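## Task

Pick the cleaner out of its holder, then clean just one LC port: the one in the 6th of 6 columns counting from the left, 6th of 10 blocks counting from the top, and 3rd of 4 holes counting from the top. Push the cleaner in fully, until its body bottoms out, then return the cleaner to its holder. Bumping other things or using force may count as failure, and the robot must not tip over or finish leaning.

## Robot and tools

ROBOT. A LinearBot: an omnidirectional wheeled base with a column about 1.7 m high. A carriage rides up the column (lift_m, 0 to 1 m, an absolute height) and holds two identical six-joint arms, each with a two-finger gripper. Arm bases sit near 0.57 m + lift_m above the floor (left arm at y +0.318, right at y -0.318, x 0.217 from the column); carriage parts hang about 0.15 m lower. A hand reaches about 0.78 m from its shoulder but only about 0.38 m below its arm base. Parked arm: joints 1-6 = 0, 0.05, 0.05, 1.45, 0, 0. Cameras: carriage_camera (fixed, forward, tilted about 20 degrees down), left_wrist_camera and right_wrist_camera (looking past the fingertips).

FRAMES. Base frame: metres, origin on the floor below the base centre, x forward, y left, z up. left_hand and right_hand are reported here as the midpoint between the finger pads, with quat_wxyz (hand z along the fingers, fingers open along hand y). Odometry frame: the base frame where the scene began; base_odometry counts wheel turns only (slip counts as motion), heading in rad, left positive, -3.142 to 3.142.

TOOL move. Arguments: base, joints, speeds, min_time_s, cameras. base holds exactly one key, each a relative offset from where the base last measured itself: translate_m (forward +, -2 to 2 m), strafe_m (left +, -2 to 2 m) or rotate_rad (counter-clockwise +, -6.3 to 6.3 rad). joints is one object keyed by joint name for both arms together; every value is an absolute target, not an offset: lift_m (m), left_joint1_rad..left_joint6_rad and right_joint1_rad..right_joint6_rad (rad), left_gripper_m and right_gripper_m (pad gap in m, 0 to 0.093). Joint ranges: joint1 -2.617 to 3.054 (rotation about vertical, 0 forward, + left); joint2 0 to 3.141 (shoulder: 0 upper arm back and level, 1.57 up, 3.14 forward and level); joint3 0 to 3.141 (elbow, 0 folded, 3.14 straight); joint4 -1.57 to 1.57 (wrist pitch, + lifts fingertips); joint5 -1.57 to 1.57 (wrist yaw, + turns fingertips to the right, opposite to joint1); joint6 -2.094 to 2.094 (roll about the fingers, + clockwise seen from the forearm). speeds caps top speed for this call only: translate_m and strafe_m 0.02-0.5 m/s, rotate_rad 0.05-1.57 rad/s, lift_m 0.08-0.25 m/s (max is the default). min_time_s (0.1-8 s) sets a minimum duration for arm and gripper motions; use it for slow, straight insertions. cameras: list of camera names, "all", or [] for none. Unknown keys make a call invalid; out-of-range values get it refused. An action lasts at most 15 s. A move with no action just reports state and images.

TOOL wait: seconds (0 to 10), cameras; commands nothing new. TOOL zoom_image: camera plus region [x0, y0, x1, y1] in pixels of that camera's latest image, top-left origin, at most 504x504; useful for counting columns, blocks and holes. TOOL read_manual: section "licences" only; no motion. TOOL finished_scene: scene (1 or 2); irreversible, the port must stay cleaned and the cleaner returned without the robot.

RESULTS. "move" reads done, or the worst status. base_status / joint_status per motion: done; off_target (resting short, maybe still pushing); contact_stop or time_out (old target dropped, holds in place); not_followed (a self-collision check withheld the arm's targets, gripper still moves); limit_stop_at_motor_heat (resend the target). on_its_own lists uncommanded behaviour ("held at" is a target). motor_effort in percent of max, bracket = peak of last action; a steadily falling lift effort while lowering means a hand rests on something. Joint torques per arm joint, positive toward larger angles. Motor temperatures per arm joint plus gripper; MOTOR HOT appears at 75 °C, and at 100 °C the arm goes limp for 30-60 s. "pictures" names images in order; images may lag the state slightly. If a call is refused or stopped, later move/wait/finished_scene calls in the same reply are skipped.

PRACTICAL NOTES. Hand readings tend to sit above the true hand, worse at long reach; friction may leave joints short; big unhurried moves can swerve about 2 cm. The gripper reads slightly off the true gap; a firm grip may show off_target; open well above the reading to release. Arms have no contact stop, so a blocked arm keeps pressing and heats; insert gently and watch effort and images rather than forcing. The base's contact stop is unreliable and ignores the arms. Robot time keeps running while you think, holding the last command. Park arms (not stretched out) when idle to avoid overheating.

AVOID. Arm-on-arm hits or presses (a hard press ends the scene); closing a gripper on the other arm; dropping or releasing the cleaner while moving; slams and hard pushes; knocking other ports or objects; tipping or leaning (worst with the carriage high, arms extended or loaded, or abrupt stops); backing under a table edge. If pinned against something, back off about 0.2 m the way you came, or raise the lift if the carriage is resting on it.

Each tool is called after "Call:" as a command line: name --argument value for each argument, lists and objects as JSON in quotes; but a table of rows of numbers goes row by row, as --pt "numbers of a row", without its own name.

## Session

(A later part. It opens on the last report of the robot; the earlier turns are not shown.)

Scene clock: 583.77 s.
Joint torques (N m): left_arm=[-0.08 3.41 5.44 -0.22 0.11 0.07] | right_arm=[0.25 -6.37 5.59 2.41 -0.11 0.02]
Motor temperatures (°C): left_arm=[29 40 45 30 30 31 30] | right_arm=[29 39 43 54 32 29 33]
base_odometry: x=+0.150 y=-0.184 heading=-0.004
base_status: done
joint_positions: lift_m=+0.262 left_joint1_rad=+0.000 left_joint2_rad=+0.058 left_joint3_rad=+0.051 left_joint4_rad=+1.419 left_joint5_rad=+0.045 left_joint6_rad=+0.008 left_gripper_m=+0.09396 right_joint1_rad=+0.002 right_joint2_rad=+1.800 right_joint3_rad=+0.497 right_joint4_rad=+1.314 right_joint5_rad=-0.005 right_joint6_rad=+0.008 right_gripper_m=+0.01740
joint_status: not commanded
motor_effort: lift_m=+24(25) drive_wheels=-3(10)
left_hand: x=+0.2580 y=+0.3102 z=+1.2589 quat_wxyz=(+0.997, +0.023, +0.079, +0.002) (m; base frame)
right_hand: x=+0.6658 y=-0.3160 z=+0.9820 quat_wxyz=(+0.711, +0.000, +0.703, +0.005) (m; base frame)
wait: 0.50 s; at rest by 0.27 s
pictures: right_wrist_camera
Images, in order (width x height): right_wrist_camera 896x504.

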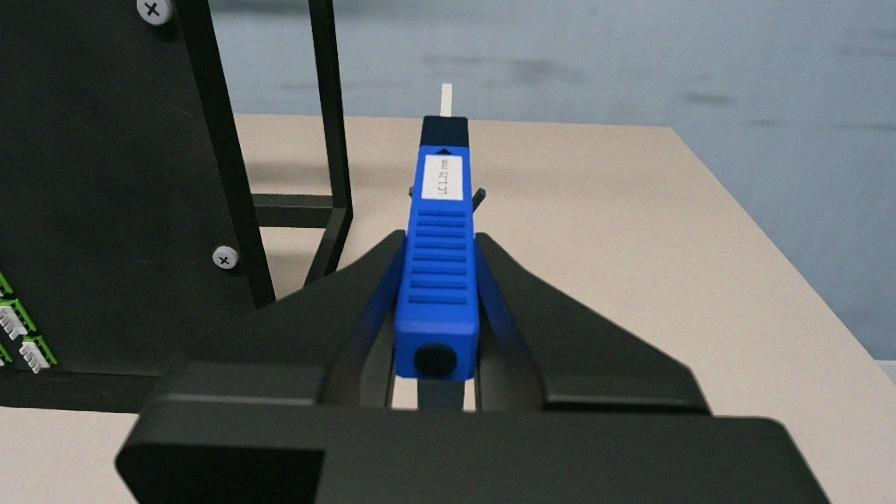

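Call:
move --joints '{"lift_m": 0.2275}' --speeds '{"lift_m": 0.08}' --cameras '[]'

Call:
wait --seconds 0.5 --cameras '["right_wrist_camera"]'

Call:
zoom_image --camera "right_wrist_camera" --region '[370, 90, 520, 260]'

Call:
zoom_image --camera "right_wrist_camera" --region '[180, 170, 270, 350]'

Scene clock: 597.93 s.
Joint torques (N m): left_arm=[-0.09 3.43 5.42 -0.22 0.11 0.08] | right_arm=[0.25 -6.35 5.46 2.41 -0.11 0.02]
Motor temperatures (°C): left_arm=[29 40 45 30 30 31 30] | right_arm=[29 39 43 54 32 29 33]
move: done
base_odometry: x=+0.150 y=-0.184 heading=-0.004
base_status: not commanded
joint_positions: lift_m=+0.228 left_joint1_rad=+0.000 left_joint2_rad=+0.058 left_joint3_rad=+0.051 left_joint4_rad=+1.419 left_joint5_rad=+0.045 left_joint6_rad=+0.008 left_gripper_m=+0.09396 right_joint1_rad=+0.002 right_joint2_rad=+1.801 right_joint3_rad=+0.498 right_joint4_rad=+1.312 right_joint5_rad=-0.005 right_joint6_rad=+0.008 right_gripper_m=+0.01740
joint_status: all done
motor_effort: lift_m=+20(21) drive_wheels=-3(3)
left_hand: x=+0.2580 y=+0.3102 z=+1.2250 quat_wxyz=(+0.997, +0.023, +0.079, +0.002) (m; base frame)
right_hand: x=+0.6661 y=-0.3160 z=+0.9479 quat_wxyz=(+0.710, +0.000, +0.704, +0.005) (m; base frame)
pictures: none
No camera images: "cameras" was empty.

Scene clock: 598.43 s.
Joint torques (N m): left_arm=[-0.14 3.37 5.44 -0.22 0.11 0.06] | right_arm=[0.25 -6.37 5.48 2.43 -0.11 0.02]
Motor temperatures (°C): left_arm=[29 40 45 30 30 31 30] | right_arm=[29 39 43 54 32 29 33]
base_odometry: x=+0.150 y=-0.184 heading=-0.004
base_status: not commanded
joint_positions: lift_m=+0.228 left_joint1_rad=+0.000 left_joint2_rad=+0.058 left_joint3_rad=+0.051 left_joint4_rad=+1.419 left_joint5_rad=+0.045 left_joint6_rad=+0.008 left_gripper_m=+0.09396 right_joint1_rad=+0.002 right_joint2_rad=+1.801 right_joint3_rad=+0.498 right_joint4_rad=+1.312 right_joint5_rad=-0.005 right_joint6_rad=+0.008 right_gripper_m=+0.01740
joint_status: all done
motor_effort: lift_m=+20(21) drive_wheels=+1(3)
left_hand: x=+0.2580 y=+0.3102 z=+1.2250 quat_wxyz=(+0.997, +0.023, +0.079, +0.002) (m; base frame)
right_hand: x=+0.6661 y=-0.3160 z=+0.9479 quat_wxyz=(+0.710, +0.000, +0.704, +0.005) (m; base frame)
wait: 0.50 s; at rest by 0.27 s
pictures: right_wrist_camera
Images, in order (width x height): right_wrist_camera 896x504.

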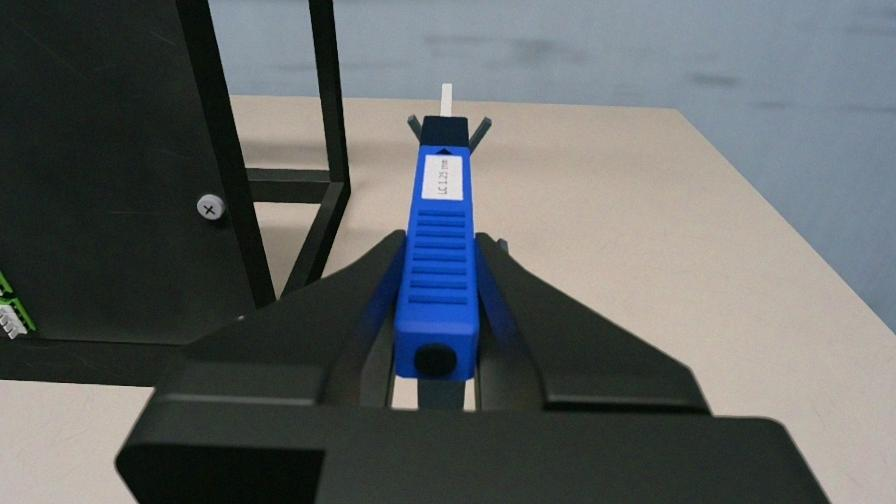

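Scaled by 2.965 from the camera's 896x504 image, which has a finer 1280x720 frame.

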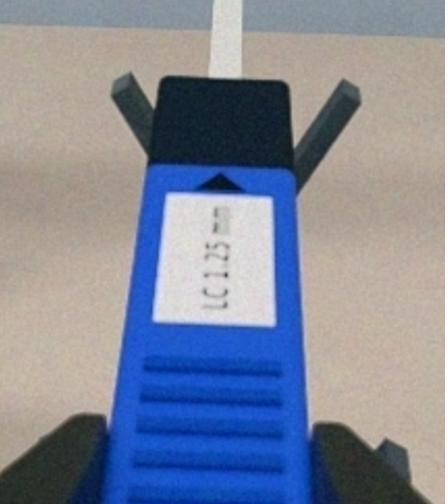

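Scaled by 2.800 from the camera's 896x504 image, which has a finer 1280x720 frame.

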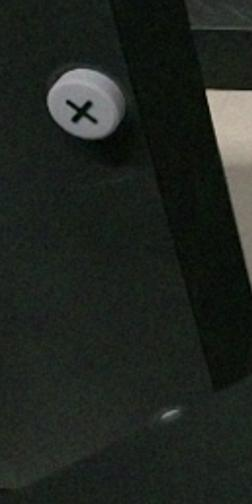

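Call:
move --joints '{"lift_m": 0.2195}' --speeds '{"lift_m": 0.08}' --cameras '[]'

Call:
wait --seconds 0.5 --cameras '["right_wrist_camera"]'

Call:
zoom_image --camera "right_wrist_camera" --region '[370, 80, 520, 240]'

Call:
zoom_image --camera "right_wrist_camera" --region '[180, 170, 270, 350]'

Scene clock: 619.30 s.
Joint torques (N m): left_arm=[-0.09 3.4 5.45 -0.21 0.11 0.07] | right_arm=[0.28 -6.41 5.41 2.47 -0.11 0.03]
Motor temperatures (°C): left_arm=[29 40 45 30 30 31 30] | right_arm=[29 39 44 55 32 29 33]
move: done
base_odometry: x=+0.150 y=-0.184 heading=-0.004
base_status: not commanded
joint_positions: lift_m=+0.220 left_joint1_rad=+0.000 left_joint2_rad=+0.058 left_joint3_rad=+0.051 left_joint4_rad=+1.419 left_joint5_rad=+0.045 left_joint6_rad=+0.008 left_gripper_m=+0.09396 right_joint1_rad=+0.002 right_joint2_rad=+1.801 right_joint3_rad=+0.499 right_joint4_rad=+1.309 right_joint5_rad=-0.005 right_joint6_rad=+0.008 right_gripper_m=+0.01740
joint_status: all done
motor_effort: lift_m=+20(21) drive_wheels=-3(3)
left_hand: x=+0.2580 y=+0.3102 z=+1.2170 quat_wxyz=(+0.997, +0.023, +0.079, +0.002) (m; base frame)
right_hand: x=+0.6663 y=-0.3160 z=+0.9393 quat_wxyz=(+0.710, +0.000, +0.705, +0.005) (m; base frame)
pictures: none
No camera images: "cameras" was empty.

Scene clock: 619.80 s.
Joint torques (N m): left_arm=[-0.12 3.4 5.41 -0.21 0.11 0.07] | right_arm=[0.25 -6.43 5.45 2.48 -0.11 0.02]
Motor temperatures (°C): left_arm=[29 40 45 30 30 31 30] | right_arm=[29 39 44 55 32 29 33]
base_odometry: x=+0.150 y=-0.184 heading=-0.004
base_status: not commanded
joint_positions: lift_m=+0.220 left_joint1_rad=+0.000 left_joint2_rad=+0.058 left_joint3_rad=+0.051 left_joint4_rad=+1.419 left_joint5_rad=+0.045 left_joint6_rad=+0.008 left_gripper_m=+0.09396 right_joint1_rad=+0.002 right_joint2_rad=+1.801 right_joint3_rad=+0.499 right_joint4_rad=+1.309 right_joint5_rad=-0.005 right_joint6_rad=+0.008 right_gripper_m=+0.01740
joint_status: all done
motor_effort: lift_m=+20(21) drive_wheels=+2(3)
left_hand: x=+0.2580 y=+0.3102 z=+1.2170 quat_wxyz=(+0.997, +0.023, +0.079, +0.002) (m; base frame)
right_hand: x=+0.6663 y=-0.3160 z=+0.9393 quat_wxyz=(+0.710, +0.000, +0.705, +0.005) (m; base frame)
wait: 0.50 s; at rest by 0.27 s
pictures: right_wrist_camera
Images, in order (width x height): right_wrist_camera 896x504.

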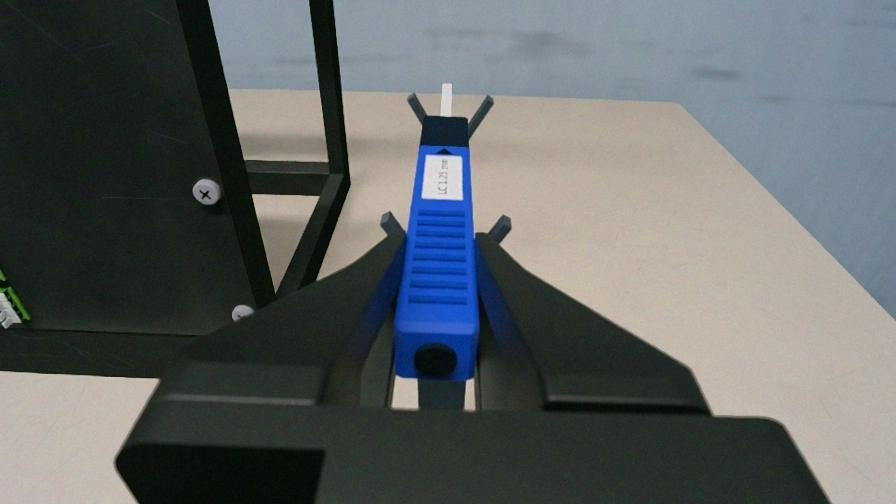

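Scaled by 3.150 from the camera's 896x504 image, which has a finer 1280x720 frame.

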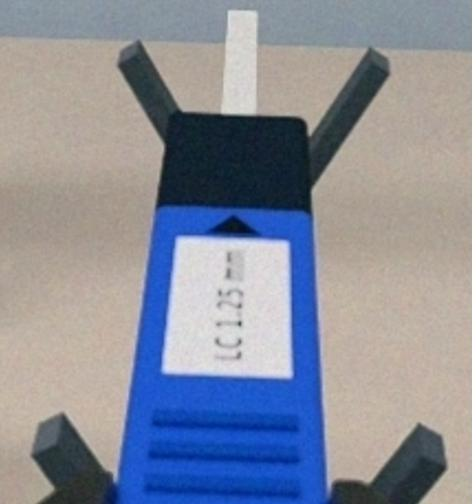

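Scaled by 2.800 from the camera's 896x504 image, which has a finer 1280x720 frame.

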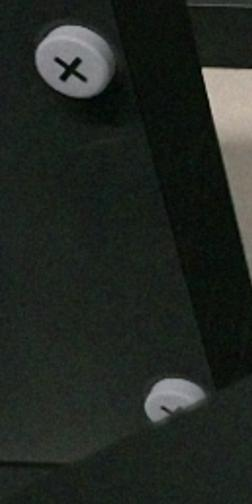

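Call:
move --base '{"strafe_m": -0.0015}' --speeds '{"strafe_m": 0.02}' --cameras '[]'

Call:
wait --seconds 0.5 --cameras '["right_wrist_camera"]'

Call:
zoom_image --camera "right_wrist_camera" --region '[370, 80, 520, 240]'

Call:
zoom_image --camera "right_wrist_camera" --region '[180, 170, 270, 350]'

Scene clock: 634.83 s.
Joint torques (N m): left_arm=[-0.09 3.34 5.48 -0.21 0.11 0.07] | right_arm=[0.21 -6.48 5.44 2.45 -0.11 0.02]
Motor temperatures (°C): left_arm=[29 40 45 30 30 31 30] | right_arm=[29 39 44 55 32 29 33]
move: done
base_odometry: x=+0.150 y=-0.186 heading=-0.004
base_status: done
joint_positions: lift_m=+0.220 left_joint1_rad=+0.001 left_joint2_rad=+0.058 left_joint3_rad=+0.051 left_joint4_rad=+1.419 left_joint5_rad=+0.045 left_joint6_rad=+0.008 left_gripper_m=+0.09396 right_joint1_rad=+0.003 right_joint2_rad=+1.801 right_joint3_rad=+0.499 right_joint4_rad=+1.309 right_joint5_rad=-0.006 right_joint6_rad=+0.008 right_gripper_m=+0.01740
joint_status: not commanded
motor_effort: lift_m=+20(20) drive_wheels=+1(4)
left_hand: x=+0.2580 y=+0.3102 z=+1.2170 quat_wxyz=(+0.997, +0.023, +0.079, +0.003) (m; base frame)
right_hand: x=+0.6663 y=-0.3157 z=+0.9393 quat_wxyz=(+0.710, +0.000, +0.705, +0.006) (m; base frame)
pictures: none
No camera images: "cameras" was empty.

Scene clock: 635.33 s.
Joint torques (N m): left_arm=[-0.17 3.4 5.45 -0.21 0.11 0.07] | right_arm=[0.24 -6.42 5.45 2.46 -0.1 0.02]
Motor temperatures (°C): left_arm=[29 40 45 30 30 31 30] | right_arm=[29 39 44 55 32 29 33]
base_odometry: x=+0.150 y=-0.186 heading=-0.004
base_status: done
joint_positions: lift_m=+0.220 left_joint1_rad=+0.000 left_joint2_rad=+0.058 left_joint3_rad=+0.051 left_joint4_rad=+1.419 left_joint5_rad=+0.045 left_joint6_rad=+0.008 left_gripper_m=+0.09396 right_joint1_rad=+0.003 right_joint2_rad=+1.801 right_joint3_rad=+0.499 right_joint4_rad=+1.309 right_joint5_rad=-0.006 right_joint6_rad=+0.008 right_gripper_m=+0.01740
joint_status: not commanded
motor_effort: lift_m=+20(20) drive_wheels=+1(4)
left_hand: x=+0.2580 y=+0.3102 z=+1.2170 quat_wxyz=(+0.997, +0.023, +0.079, +0.002) (m; base frame)
right_hand: x=+0.6663 y=-0.3157 z=+0.9393 quat_wxyz=(+0.710, +0.000, +0.705, +0.006) (m; base frame)
wait: 0.50 s; at rest by 0.27 s
pictures: right_wrist_camera
Images, in order (width x height): right_wrist_camera 896x504.

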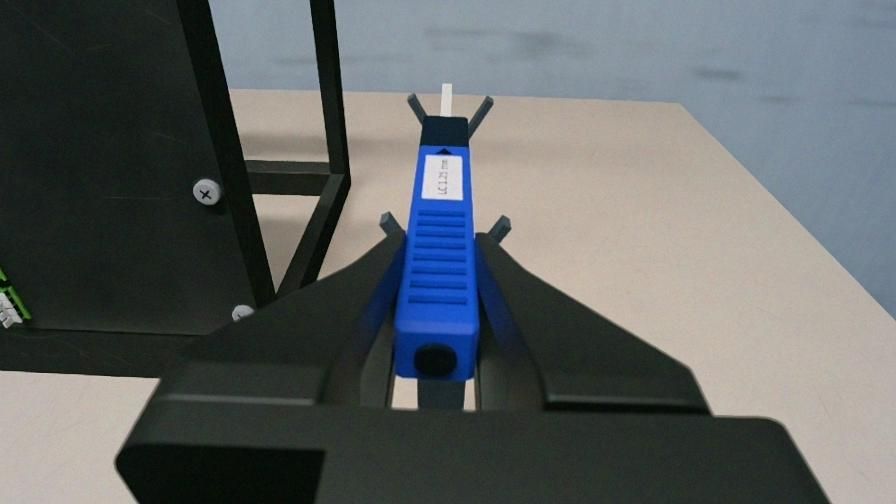

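Scaled by 3.150 from the camera's 896x504 image, which has a finer 1280x720 frame.

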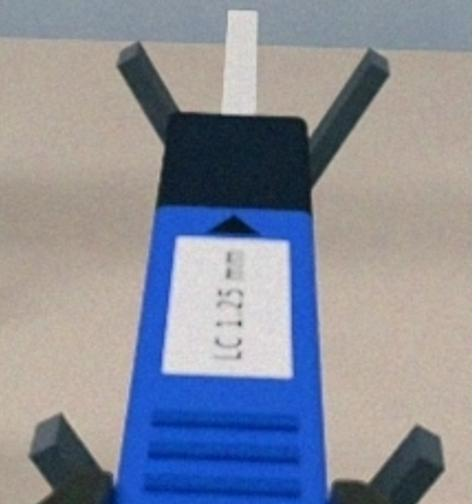

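Scaled by 2.800 from the camera's 896x504 image, which has a finer 1280x720 frame.

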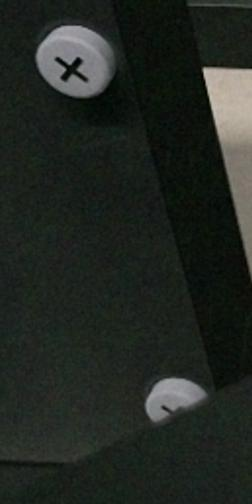

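Call:
move --base '{"strafe_m": -0.0015}' --speeds '{"strafe_m": 0.02}' --cameras '[]'

Call:
wait --seconds 0.5 --cameras '["right_wrist_camera"]'

Call:
zoom_image --camera "right_wrist_camera" --region '[370, 80, 520, 240]'

Call:
zoom_image --camera "right_wrist_camera" --region '[180, 170, 270, 350]'

Scene clock: 640.93 s.
Joint torques (N m): left_arm=[-0.17 3.37 5.39 -0.21 0.1 0.09] | right_arm=[0.27 -6.46 5.35 2.47 -0.09 0.02]
Motor temperatures (°C): left_arm=[29 40 45 30 30 31 30] | right_arm=[29 39 44 55 32 29 33]
move: done
base_odometry: x=+0.150 y=-0.187 heading=-0.004
base_status: done
joint_positions: lift_m=+0.220 left_joint1_rad=+0.001 left_joint2_rad=+0.058 left_joint3_rad=+0.051 left_joint4_rad=+1.419 left_joint5_rad=+0.045 left_joint6_rad=+0.008 left_gripper_m=+0.09396 right_joint1_rad=+0.003 right_joint2_rad=+1.801 right_joint3_rad=+0.499 right_joint4_rad=+1.309 right_joint5_rad=-0.007 right_joint6_rad=+0.008 right_gripper_m=+0.01740
joint_status: not commanded
motor_effort: lift_m=+20(20) drive_wheels=+2(7)
left_hand: x=+0.2580 y=+0.3102 z=+1.2170 quat_wxyz=(+0.997, +0.023, +0.079, +0.003) (m; base frame)
right_hand: x=+0.6663 y=-0.3155 z=+0.9393 quat_wxyz=(+0.710, +0.000, +0.705, +0.006) (m; base frame)
pictures: none
No camera images: "cameras" was empty.

Scene clock: 641.43 s.
Joint torques (N m): left_arm=[-0.16 3.37 5.46 -0.23 0.1 0.09] | right_arm=[0.24 -6.42 5.44 2.46 -0.1 0.02]
Motor temperatures (°C): left_arm=[29 40 45 30 30 31 30] | right_arm=[29 39 44 55 32 29 33]
base_odometry: x=+0.150 y=-0.187 heading=-0.004
base_status: done
joint_positions: lift_m=+0.220 left_joint1_rad=+0.000 left_joint2_rad=+0.058 left_joint3_rad=+0.051 left_joint4_rad=+1.419 left_joint5_rad=+0.045 left_joint6_rad=+0.008 left_gripper_m=+0.09396 right_joint1_rad=+0.003 right_joint2_rad=+1.801 right_joint3_rad=+0.499 right_joint4_rad=+1.309 right_joint5_rad=-0.007 right_joint6_rad=+0.008 right_gripper_m=+0.01740
joint_status: not commanded
motor_effort: lift_m=+20(20) drive_wheels=+2(7)
left_hand: x=+0.2580 y=+0.3102 z=+1.2170 quat_wxyz=(+0.997, +0.023, +0.079, +0.002) (m; base frame)
right_hand: x=+0.6663 y=-0.3155 z=+0.9393 quat_wxyz=(+0.710, +0.000, +0.705, +0.006) (m; base frame)
wait: 0.50 s; at rest by 0.27 s
pictures: right_wrist_camera
Images, in order (width x height): right_wrist_camera 896x504.

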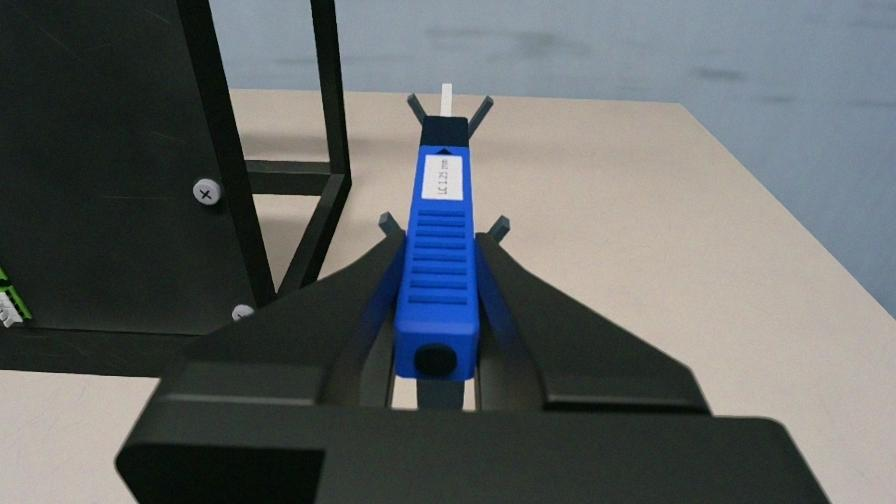

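Scaled by 3.150 from the camera's 896x504 image, which has a finer 1280x720 frame.

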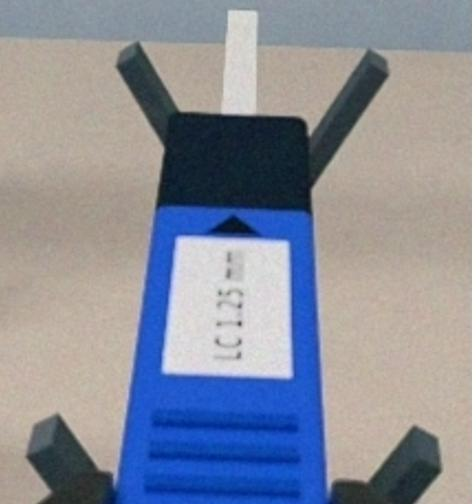

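Scaled by 2.800 from the camera's 896x504 image, which has a finer 1280x720 frame.

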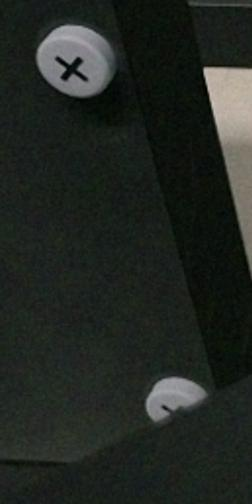

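Call:
move --joints '{"right_joint5_rad": 0.005}' --min_time_s 0.5 --cameras '[]'

Call:
wait --seconds 1.0 --cameras '["right_wrist_camera"]'

Call:
zoom_image --camera "right_wrist_camera" --region '[370, 80, 520, 240]'

Scene clock: 649.87 s.
Joint torques (N m): left_arm=[-0.17 3.38 5.44 -0.23 0.11 0.06] | right_arm=[0.24 -6.42 5.46 2.46 0.07 0.02]
Motor temperatures (°C): left_arm=[29 40 45 30 30 31 30] | right_arm=[29 39 44 54 32 29 33]
move: done
base_odometry: x=+0.150 y=-0.187 heading=-0.004
base_status: not commanded
joint_positions: lift_m=+0.220 left_joint1_rad=+0.000 left_joint2_rad=+0.058 left_joint3_rad=+0.051 left_joint4_rad=+1.419 left_joint5_rad=+0.045 left_joint6_rad=+0.008 left_gripper_m=+0.09396 right_joint1_rad=+0.003 right_joint2_rad=+1.801 right_joint3_rad=+0.499 right_joint4_rad=+1.309 right_joint5_rad=-0.004 right_joint6_rad=+0.008 right_gripper_m=+0.01740
joint_status: all done
motor_effort: lift_m=+20(20) drive_wheels=+2(2)
left_hand: x=+0.2580 y=+0.3102 z=+1.2170 quat_wxyz=(+0.997, +0.023, +0.079, +0.002) (m; base frame)
right_hand: x=+0.6663 y=-0.3159 z=+0.9393 quat_wxyz=(+0.710, +0.000, +0.705, +0.005) (m; base frame)
pictures: none
No camera images: "cameras" was empty.

Scene clock: 650.87 s.
Joint torques (N m): left_arm=[-0.09 3.4 5.45 -0.22 0.1 0.06] | right_arm=[0.25 -6.43 5.44 2.47 0.06 0.02]
Motor temperatures (°C): left_arm=[29 40 45 30 30 31 30] | right_arm=[29 39 44 54 32 29 33]
base_odometry: x=+0.150 y=-0.187 heading=-0.004
base_status: not commanded
joint_positions: lift_m=+0.220 left_joint1_rad=+0.000 left_joint2_rad=+0.058 left_joint3_rad=+0.051 left_joint4_rad=+1.419 left_joint5_rad=+0.045 left_joint6_rad=+0.008 left_gripper_m=+0.09396 right_joint1_rad=+0.003 right_joint2_rad=+1.801 right_joint3_rad=+0.499 right_joint4_rad=+1.309 right_joint5_rad=-0.004 right_joint6_rad=+0.008 right_gripper_m=+0.01740
joint_status: all done
motor_effort: lift_m=+20(20) drive_wheels=+1(2)
left_hand: x=+0.2580 y=+0.3102 z=+1.2170 quat_wxyz=(+0.997, +0.023, +0.079, +0.002) (m; base frame)
right_hand: x=+0.6663 y=-0.3160 z=+0.9393 quat_wxyz=(+0.710, +0.001, +0.705, +0.005) (m; base frame)
wait: 1.00 s; at rest by 0.27 s
pictures: right_wrist_camera
Images, in order (width x height): right_wrist_camera 896x504.

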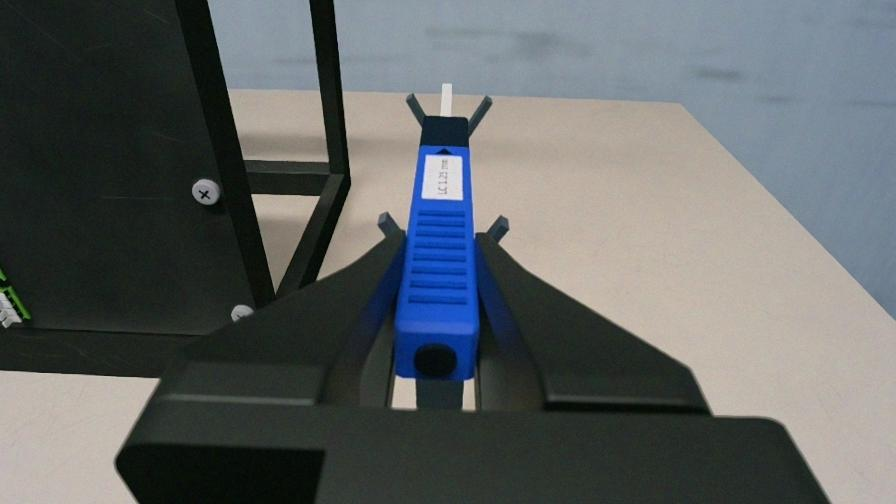

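Scaled by 3.150 from the camera's 896x504 image, which has a finer 1280x720 frame.

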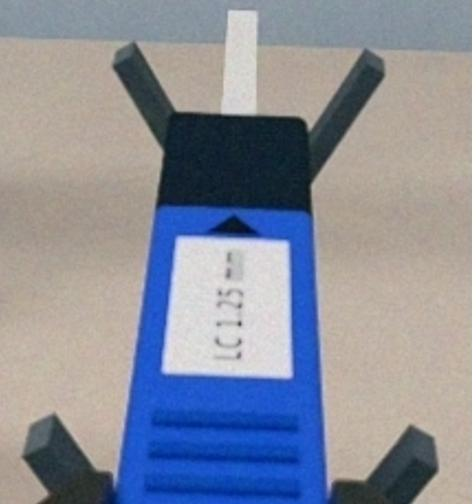

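Call:
move --joints '{"lift_m": 0.2165, "right_joint5_rad": 0.0085}' --speeds '{"lift_m": 0.08}' --min_time_s 0.5 --cameras '[]'

Call:
wait --seconds 0.6 --cameras '["right_wrist_camera"]'

Call:
zoom_image --camera "right_wrist_camera" --region '[370, 70, 520, 230]'

Scene clock: 656.57 s.
Joint torques (N m): left_arm=[-0.14 3.43 5.45 -0.22 0.11 0.07] | right_arm=[0.24 -6.42 5.44 2.49 0.07 0.02]
Motor temperatures (°C): left_arm=[29 40 45 30 30 31 30] | right_arm=[29 39 44 54 32 29 33]
move: done
base_odometry: x=+0.150 y=-0.187 heading=-0.004
base_status: not commanded
joint_positions: lift_m=+0.217 left_joint1_rad=+0.000 left_joint2_rad=+0.058 left_joint3_rad=+0.051 left_joint4_rad=+1.419 left_joint5_rad=+0.045 left_joint6_rad=+0.008 left_gripper_m=+0.09396 right_joint1_rad=+0.003 right_joint2_rad=+1.801 right_joint3_rad=+0.499 right_joint4_rad=+1.308 right_joint5_rad=-0.001 right_joint6_rad=+0.008 right_gripper_m=+0.01740
joint_status: all done
motor_effort: lift_m=+20(21) drive_wheels=+1(2)
left_hand: x=+0.2580 y=+0.3102 z=+1.2140 quat_wxyz=(+0.997, +0.023, +0.079, +0.002) (m; base frame)
right_hand: x=+0.6663 y=-0.3165 z=+0.9361 quat_wxyz=(+0.709, +0.002, +0.705, +0.004) (m; base frame)
pictures: none
No camera images: "cameras" was empty.

Scene clock: 657.17 s.
Joint torques (N m): left_arm=[-0.16 3.37 5.48 -0.21 0.11 0.08] | right_arm=[0.21 -6.41 5.44 2.48 0.07 0.02]
Motor temperatures (°C): left_arm=[29 40 45 30 30 31 30] | right_arm=[29 39 44 54 32 29 33]
base_odometry: x=+0.150 y=-0.187 heading=-0.004
base_status: not commanded
joint_positions: lift_m=+0.217 left_joint1_rad=+0.000 left_joint2_rad=+0.058 left_joint3_rad=+0.051 left_joint4_rad=+1.419 left_joint5_rad=+0.045 left_joint6_rad=+0.008 left_gripper_m=+0.09396 right_joint1_rad=+0.003 right_joint2_rad=+1.801 right_joint3_rad=+0.499 right_joint4_rad=+1.308 right_joint5_rad=+0.000 right_joint6_rad=+0.008 right_gripper_m=+0.01740
joint_status: all done
motor_effort: lift_m=+20(21) drive_wheels=+1(2)
left_hand: x=+0.2580 y=+0.3102 z=+1.2140 quat_wxyz=(+0.997, +0.023, +0.079, +0.002) (m; base frame)
right_hand: x=+0.6663 y=-0.3166 z=+0.9361 quat_wxyz=(+0.709, +0.002, +0.705, +0.004) (m; base frame)
wait: 0.60 s; at rest by 0.27 s
pictures: right_wrist_camera
Images, in order (width x height): right_wrist_camera 896x504.

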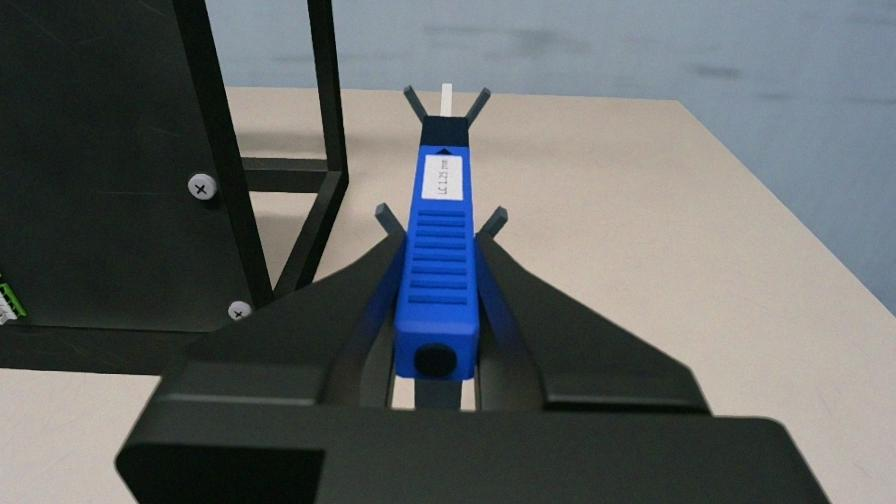

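Scaled by 3.150 from the camera's 896x504 image, which has a finer 1280x720 frame.

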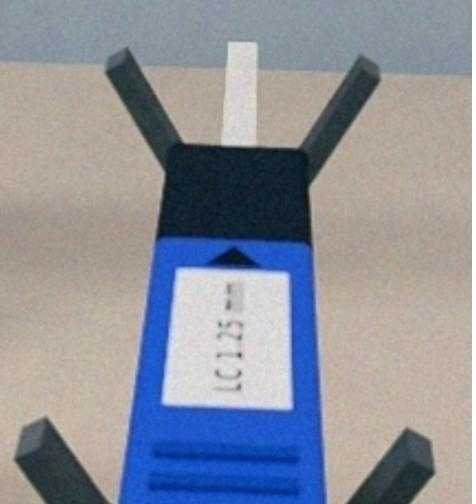

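Call:
move --joints '{"lift_m": 0.2145}' --speeds '{"lift_m": 0.08}' --cameras '[]'

Call:
wait --seconds 0.6 --cameras '["right_wrist_camera"]'

Call:
zoom_image --camera "right_wrist_camera" --region '[370, 70, 520, 230]'

Scene clock: 660.40 s.
Joint torques (N m): left_arm=[-0.13 3.4 5.45 -0.22 0.11 0.07] | right_arm=[0.23 -6.42 5.45 2.45 0.06 0.03]
Motor temperatures (°C): left_arm=[29 40 45 30 30 31 30] | right_arm=[29 39 44 54 32 29 33]
move: done
base_odometry: x=+0.150 y=-0.187 heading=-0.004
base_status: not commanded
joint_positions: lift_m=+0.215 left_joint1_rad=+0.000 left_joint2_rad=+0.058 left_joint3_rad=+0.051 left_joint4_rad=+1.419 left_joint5_rad=+0.045 left_joint6_rad=+0.008 left_gripper_m=+0.09396 right_joint1_rad=+0.003 right_joint2_rad=+1.801 right_joint3_rad=+0.499 right_joint4_rad=+1.309 right_joint5_rad=+0.000 right_joint6_rad=+0.008 right_gripper_m=+0.01740
joint_status: all done
motor_effort: lift_m=+20(20) drive_wheels=-2(2)
left_hand: x=+0.2580 y=+0.3102 z=+1.2121 quat_wxyz=(+0.997, +0.023, +0.079, +0.002) (m; base frame)
right_hand: x=+0.6663 y=-0.3167 z=+0.9344 quat_wxyz=(+0.710, +0.002, +0.705, +0.004) (m; base frame)
pictures: none
No camera images: "cameras" was empty.

Scene clock: 661.00 s.
Joint torques (N m): left_arm=[-0.16 3.37 5.45 -0.22 0.1 0.06] | right_arm=[0.23 -6.45 5.45 2.46 0.06 0.02]
Motor temperatures (°C): left_arm=[29 40 45 30 30 31 30] | right_arm=[29 39 44 54 32 29 33]
base_odometry: x=+0.150 y=-0.187 heading=-0.004
base_status: not commanded
joint_positions: lift_m=+0.215 left_joint1_rad=+0.000 left_joint2_rad=+0.058 left_joint3_rad=+0.051 left_joint4_rad=+1.419 left_joint5_rad=+0.045 left_joint6_rad=+0.008 left_gripper_m=+0.09396 right_joint1_rad=+0.003 right_joint2_rad=+1.801 right_joint3_rad=+0.499 right_joint4_rad=+1.309 right_joint5_rad=+0.000 right_joint6_rad=+0.008 right_gripper_m=+0.01740
joint_status: all done
motor_effort: lift_m=+19(20) drive_wheels=-2(2)
left_hand: x=+0.2580 y=+0.3102 z=+1.2121 quat_wxyz=(+0.997, +0.023, +0.079, +0.002) (m; base frame)
right_hand: x=+0.6663 y=-0.3167 z=+0.9344 quat_wxyz=(+0.710, +0.002, +0.705, +0.004) (m; base frame)
wait: 0.60 s; at rest by 0.27 s
pictures: right_wrist_camera
Images, in order (width x height): right_wrist_camera 896x504.

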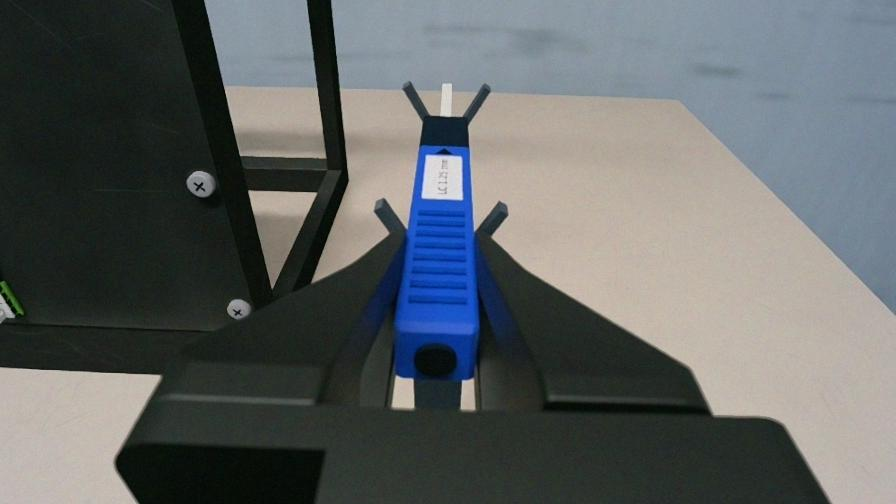

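Scaled by 3.150 from the camera's 896x504 image, which has a finer 1280x720 frame.

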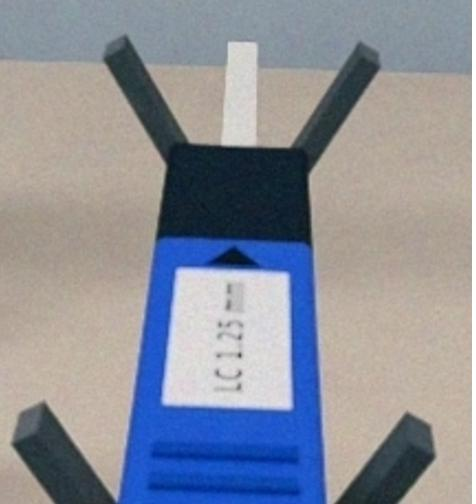

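Call:
move --joints '{"lift_m": 0.2137}' --speeds '{"lift_m": 0.08}' --cameras '[]'

Call:
wait --seconds 0.6 --cameras '["right_wrist_camera"]'

Call:
zoom_image --camera "right_wrist_camera" --region '[370, 70, 520, 230]'

Scene clock: 671.40 s.
Joint torques (N m): left_arm=[-0.12 3.38 5.44 -0.21 0.11 0.07] | right_arm=[0.23 -6.42 5.45 2.44 0.06 0.02]
Motor temperatures (°C): left_arm=[29 40 45 30 30 31 30] | right_arm=[29 39 44 54 32 29 33]
move: done
base_odometry: x=+0.150 y=-0.187 heading=-0.004
base_status: not commanded
joint_positions: lift_m=+0.214 left_joint1_rad=+0.000 left_joint2_rad=+0.058 left_joint3_rad=+0.051 left_joint4_rad=+1.419 left_joint5_rad=+0.045 left_joint6_rad=+0.008 left_gripper_m=+0.09396 right_joint1_rad=+0.003 right_joint2_rad=+1.801 right_joint3_rad=+0.499 right_joint4_rad=+1.310 right_joint5_rad=+0.000 right_joint6_rad=+0.008 right_gripper_m=+0.01740
joint_status: all done
motor_effort: lift_m=+19(20) drive_wheels=+1(2)
left_hand: x=+0.2580 y=+0.3102 z=+1.2113 quat_wxyz=(+0.997, +0.023, +0.079, +0.002) (m; base frame)
right_hand: x=+0.6663 y=-0.3167 z=+0.9339 quat_wxyz=(+0.710, +0.002, +0.704, +0.004) (m; base frame)
pictures: none
No camera images: "cameras" was empty.

Scene clock: 672.00 s.
Joint torques (N m): left_arm=[-0.14 3.37 5.42 -0.23 0.1 0.08] | right_arm=[0.21 -6.42 5.45 2.45 0.05 0.02]
Motor temperatures (°C): left_arm=[29 40 45 30 30 31 30] | right_arm=[29 39 44 54 32 29 33]
base_odometry: x=+0.150 y=-0.187 heading=-0.004
base_status: not commanded
joint_positions: lift_m=+0.214 left_joint1_rad=+0.000 left_joint2_rad=+0.058 left_joint3_rad=+0.051 left_joint4_rad=+1.419 left_joint5_rad=+0.045 left_joint6_rad=+0.008 left_gripper_m=+0.09396 right_joint1_rad=+0.003 right_joint2_rad=+1.801 right_joint3_rad=+0.499 right_joint4_rad=+1.310 right_joint5_rad=+0.000 right_joint6_rad=+0.008 right_gripper_m=+0.01740
joint_status: all done
motor_effort: lift_m=+19(20) drive_wheels=+1(2)
left_hand: x=+0.2580 y=+0.3102 z=+1.2113 quat_wxyz=(+0.997, +0.023, +0.079, +0.002) (m; base frame)
right_hand: x=+0.6663 y=-0.3167 z=+0.9339 quat_wxyz=(+0.710, +0.002, +0.704, +0.004) (m; base frame)
wait: 0.60 s; at rest by 0.27 s
pictures: right_wrist_camera
Images, in order (width x height): right_wrist_camera 896x504.

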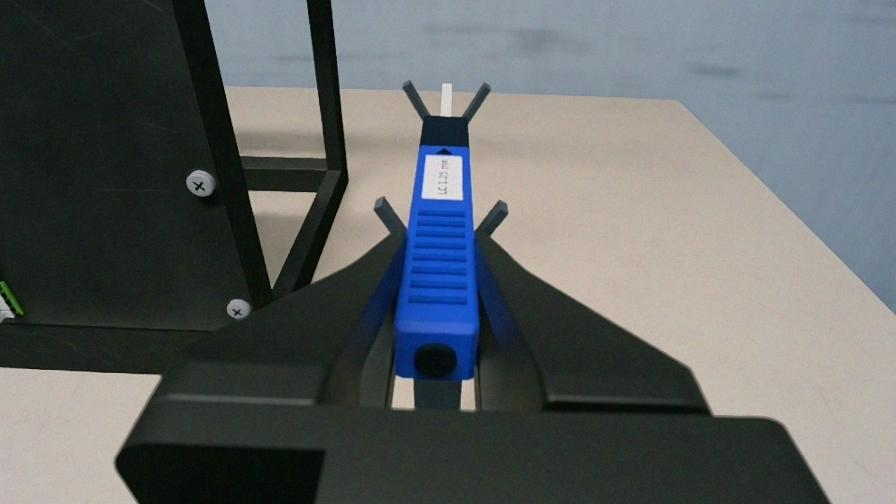

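Scaled by 3.150 from the camera's 896x504 image, which has a finer 1280x720 frame.

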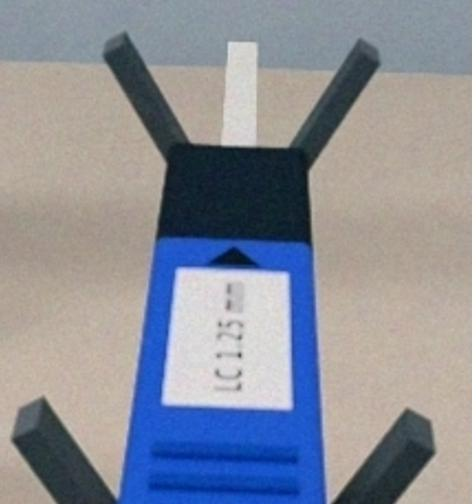

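Call:
move --joints '{"lift_m": 0.2127}' --speeds '{"lift_m": 0.08}' --cameras '[]'

Call:
wait --seconds 0.6 --cameras '["right_wrist_camera"]'

Call:
zoom_image --camera "right_wrist_camera" --region '[370, 70, 520, 230]'

Scene clock: 675.83 s.
Joint torques (N m): left_arm=[-0.13 3.38 5.45 -0.22 0.11 0.07] | right_arm=[0.27 -6.42 5.45 2.43 0.06 0.02]
Motor temperatures (°C): left_arm=[29 40 45 30 30 31 30] | right_arm=[29 39 44 54 32 29 33]
move: done
base_odometry: x=+0.150 y=-0.187 heading=-0.004
base_status: not commanded
joint_positions: lift_m=+0.213 left_joint1_rad=+0.000 left_joint2_rad=+0.058 left_joint3_rad=+0.051 left_joint4_rad=+1.419 left_joint5_rad=+0.045 left_joint6_rad=+0.008 left_gripper_m=+0.09396 right_joint1_rad=+0.003 right_joint2_rad=+1.801 right_joint3_rad=+0.499 right_joint4_rad=+1.313 right_joint5_rad=+0.000 right_joint6_rad=+0.008 right_gripper_m=+0.01740
joint_status: all done
motor_effort: lift_m=+20(21) drive_wheels=+1(2)
left_hand: x=+0.2580 y=+0.3102 z=+1.2103 quat_wxyz=(+0.997, +0.023, +0.079, +0.002) (m; base frame)
right_hand: x=+0.6663 y=-0.3167 z=+0.9336 quat_wxyz=(+0.711, +0.002, +0.703, +0.004) (m; base frame)
pictures: none
No camera images: "cameras" was empty.

Scene clock: 676.43 s.
Joint torques (N m): left_arm=[-0.18 3.36 5.42 -0.23 0.1 0.08] | right_arm=[0.23 -6.41 5.44 2.42 0.05 0.02]
Motor temperatures (°C): left_arm=[29 40 45 30 30 31 30] | right_arm=[29 39 44 54 32 29 33]
base_odometry: x=+0.150 y=-0.187 heading=-0.004
base_status: not commanded
joint_positions: lift_m=+0.213 left_joint1_rad=+0.000 left_joint2_rad=+0.058 left_joint3_rad=+0.051 left_joint4_rad=+1.419 left_joint5_rad=+0.045 left_joint6_rad=+0.008 left_gripper_m=+0.09396 right_joint1_rad=+0.003 right_joint2_rad=+1.801 right_joint3_rad=+0.499 right_joint4_rad=+1.313 right_joint5_rad=+0.000 right_joint6_rad=+0.008 right_gripper_m=+0.01740
joint_status: all done
motor_effort: lift_m=+19(21) drive_wheels=+1(2)
left_hand: x=+0.2580 y=+0.3102 z=+1.2103 quat_wxyz=(+0.997, +0.023, +0.079, +0.002) (m; base frame)
right_hand: x=+0.6663 y=-0.3167 z=+0.9336 quat_wxyz=(+0.711, +0.002, +0.703, +0.004) (m; base frame)
wait: 0.60 s; at rest by 0.27 s
pictures: right_wrist_camera
Images, in order (width x height): right_wrist_camera 896x504.

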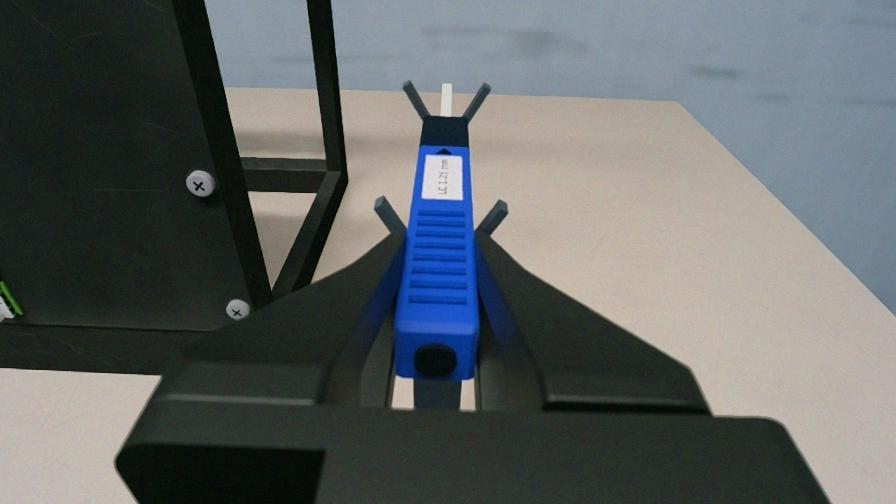

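Scaled by 3.150 from the camera's 896x504 image, which has a finer 1280x720 frame.

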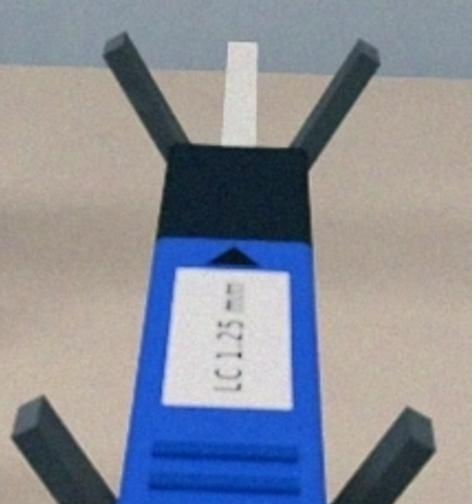

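Call:
move --joints '{"lift_m": 0.2123}' --speeds '{"lift_m": 0.08}' --cameras '[]'

Call:
move --joints '{"right_gripper_m": 0.03}' --min_time_s 1.2 --cameras '[]'

Call:
wait --seconds 0.5 --cameras '["right_wrist_camera"]'

Call:
zoom_image --camera "right_wrist_camera" --region '[370, 70, 520, 230]'

Scene clock: 683.43 s.
Joint torques (N m): left_arm=[-0.13 3.37 5.44 -0.21 0.11 0.07] | right_arm=[0.23 -6.43 5.42 2.42 0.06 0.03]
Motor temperatures (°C): left_arm=[29 39 45 30 30 31 30] | right_arm=[29 39 44 55 32 29 33]
move: done
base_odometry: x=+0.150 y=-0.187 heading=-0.004
base_status: not commanded
joint_positions: lift_m=+0.213 left_joint1_rad=+0.000 left_joint2_rad=+0.058 left_joint3_rad=+0.051 left_joint4_rad=+1.419 left_joint5_rad=+0.045 left_joint6_rad=+0.008 left_gripper_m=+0.09396 right_joint1_rad=+0.003 right_joint2_rad=+1.801 right_joint3_rad=+0.499 right_joint4_rad=+1.313 right_joint5_rad=+0.000 right_joint6_rad=+0.008 right_gripper_m=+0.01740
joint_status: all done
motor_effort: lift_m=+19(19) drive_wheels=+1(1)
left_hand: x=+0.2580 y=+0.3102 z=+1.2099 quat_wxyz=(+0.997, +0.023, +0.079, +0.002) (m; base frame)
right_hand: x=+0.6663 y=-0.3167 z=+0.9333 quat_wxyz=(+0.711, +0.002, +0.703, +0.004) (m; base frame)
pictures: none
No camera images: "cameras" was empty.

Scene clock: 684.90 s.
Joint torques (N m): left_arm=[-0.16 3.37 5.41 -0.22 0.11 0.07] | right_arm=[0.24 -6.42 5.42 2.42 0.06 0.02]
Motor temperatures (°C): left_arm=[29 39 45 30 30 31 30] | right_arm=[29 39 44 55 32 29 33]
move: done
base_odometry: x=+0.150 y=-0.187 heading=-0.004
base_status: not commanded
joint_positions: lift_m=+0.213 left_joint1_rad=+0.000 left_joint2_rad=+0.058 left_joint3_rad=+0.051 left_joint4_rad=+1.419 left_joint5_rad=+0.045 left_joint6_rad=+0.008 left_gripper_m=+0.09396 right_joint1_rad=+0.003 right_joint2_rad=+1.801 right_joint3_rad=+0.499 right_joint4_rad=+1.313 right_joint5_rad=+0.000 right_joint6_rad=+0.008 right_gripper_m=+0.02996
joint_status: all done
motor_effort: lift_m=+19(19) drive_wheels=+1(1)
left_hand: x=+0.2580 y=+0.3102 z=+1.2099 quat_wxyz=(+0.997, +0.023, +0.079, +0.002) (m; base frame)
right_hand: x=+0.6663 y=-0.3167 z=+0.9333 quat_wxyz=(+0.711, +0.002, +0.703, +0.004) (m; base frame)
pictures: none
No camera images: "cameras" was empty.

Scene clock: 685.40 s.
Joint torques (N m): left_arm=[-0.14 3.37 5.39 -0.23 0.09 0.08] | right_arm=[0.23 -6.41 5.44 2.42 0.05 0.03]
Motor temperatures (°C): left_arm=[29 39 45 30 30 31 30] | right_arm=[29 39 44 55 32 29 33]
base_odometry: x=+0.150 y=-0.187 heading=-0.004
base_status: not commanded
joint_positions: lift_m=+0.213 left_joint1_rad=+0.000 left_joint2_rad=+0.058 left_joint3_rad=+0.051 left_joint4_rad=+1.419 left_joint5_rad=+0.045 left_joint6_rad=+0.008 left_gripper_m=+0.09396 right_joint1_rad=+0.003 right_joint2_rad=+1.801 right_joint3_rad=+0.499 right_joint4_rad=+1.313 right_joint5_rad=+0.000 right_joint6_rad=+0.008 right_gripper_m=+0.02996
joint_status: all done
motor_effort: lift_m=+19(19) drive_wheels=+1(1)
left_hand: x=+0.2580 y=+0.3102 z=+1.2099 quat_wxyz=(+0.997, +0.023, +0.079, +0.002) (m; base frame)
right_hand: x=+0.6663 y=-0.3167 z=+0.9333 quat_wxyz=(+0.711, +0.002, +0.703, +0.004) (m; base frame)
wait: 0.50 s; at rest by 0.27 s
pictures: right_wrist_camera
Images, in order (width x height): right_wrist_camera 896x504.

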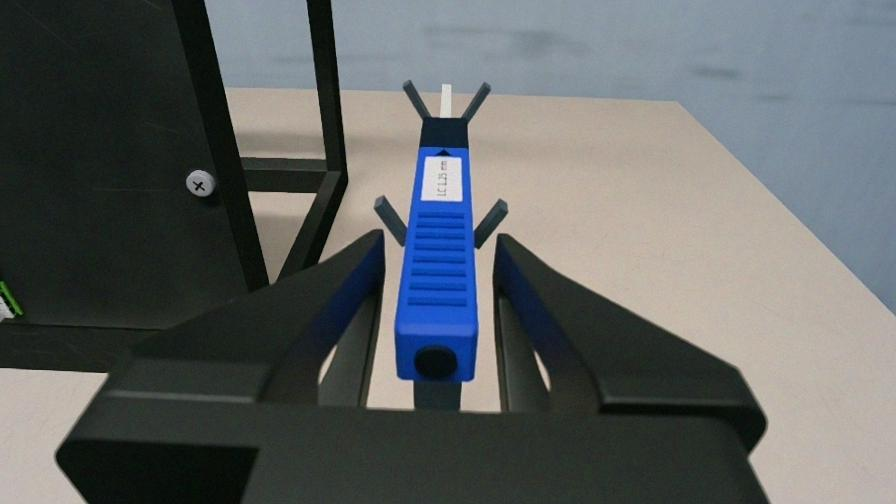

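Scaled by 3.150 from the camera's 896x504 image, which has a finer 1280x720 frame.

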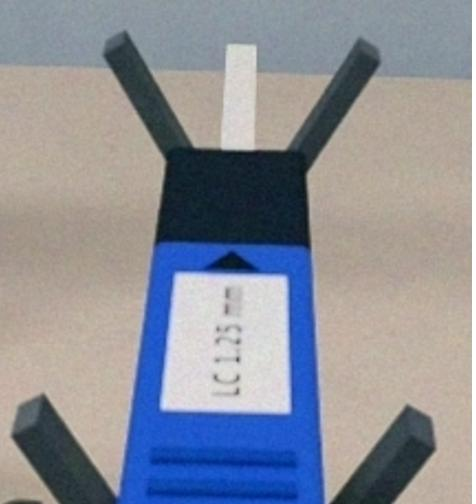

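Call:
move --joints '{"right_gripper_m": 0.055}' --min_time_s 1.0 --cameras '[]'

Call:
move --base '{"translate_m": -0.02}' --speeds '{"translate_m": 0.03}' --cameras '["right_wrist_camera"]'

Scene clock: 688.87 s.
Joint torques (N m): left_arm=[-0.13 3.43 5.42 -0.23 0.11 0.06] | right_arm=[0.24 -6.45 5.44 2.42 0.06 0.02]
Motor temperatures (°C): left_arm=[29 39 45 30 30 31 30] | right_arm=[29 39 44 55 32 29 33]
move: done
base_odometry: x=+0.150 y=-0.187 heading=-0.004
base_status: not commanded
joint_positions: lift_m=+0.213 left_joint1_rad=+0.000 left_joint2_rad=+0.058 left_joint3_rad=+0.051 left_joint4_rad=+1.419 left_joint5_rad=+0.045 left_joint6_rad=+0.008 left_gripper_m=+0.09396 right_joint1_rad=+0.003 right_joint2_rad=+1.801 right_joint3_rad=+0.499 right_joint4_rad=+1.313 right_joint5_rad=+0.000 right_joint6_rad=+0.008 right_gripper_m=+0.05493
joint_status: all done
motor_effort: lift_m=+19(19) drive_wheels=+1(1)
left_hand: x=+0.2580 y=+0.3102 z=+1.2099 quat_wxyz=(+0.997, +0.023, +0.079, +0.002) (m; base frame)
right_hand: x=+0.6663 y=-0.3167 z=+0.9333 quat_wxyz=(+0.711, +0.002, +0.703, +0.004) (m; base frame)
pictures: none
No camera images: "cameras" was empty.

Scene clock: 690.03 s.
Joint torques (N m): left_arm=[-0.18 3.36 5.42 -0.2 0.11 0.06] | right_arm=[0.2 -6.42 5.44 2.42 0.05 0.02]
Motor temperatures (°C): left_arm=[29 39 45 30 30 31 30] | right_arm=[29 39 44 55 32 29 33]
move: done
base_odometry: x=+0.130 y=-0.187 heading=-0.004
base_status: done
joint_positions: lift_m=+0.213 left_joint1_rad=+0.000 left_joint2_rad=+0.058 left_joint3_rad=+0.051 left_joint4_rad=+1.418 left_joint5_rad=+0.045 left_joint6_rad=+0.008 left_gripper_m=+0.09396 right_joint1_rad=+0.003 right_joint2_rad=+1.801 right_joint3_rad=+0.499 right_joint4_rad=+1.313 right_joint5_rad=+0.000 right_joint6_rad=+0.008 right_gripper_m=+0.05493
joint_status: not commanded
motor_effort: lift_m=+19(19) drive_wheels=-2(14)
left_hand: x=+0.2581 y=+0.3102 z=+1.2099 quat_wxyz=(+0.997, +0.023, +0.079, +0.002) (m; base frame)
right_hand: x=+0.6663 y=-0.3167 z=+0.9333 quat_wxyz=(+0.711, +0.002, +0.703, +0.004) (m; base frame)
pictures: right_wrist_camera
Images, in order (width x height): right_wrist_camera 896x504.

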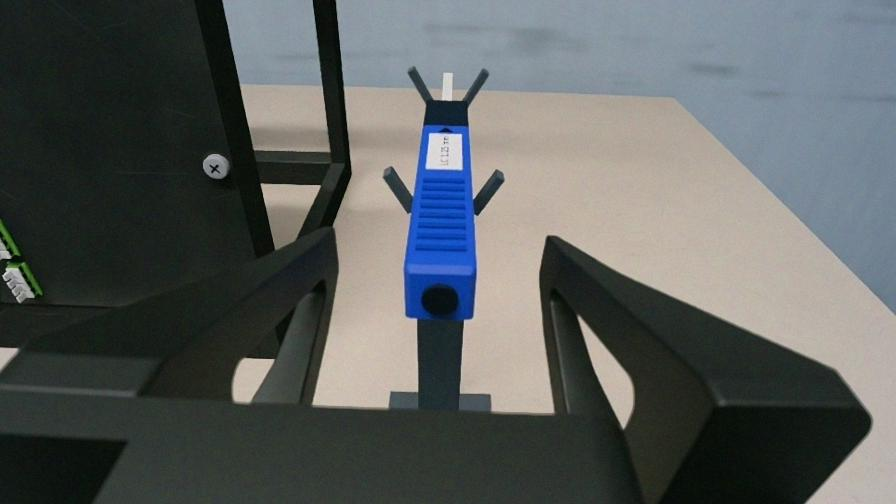

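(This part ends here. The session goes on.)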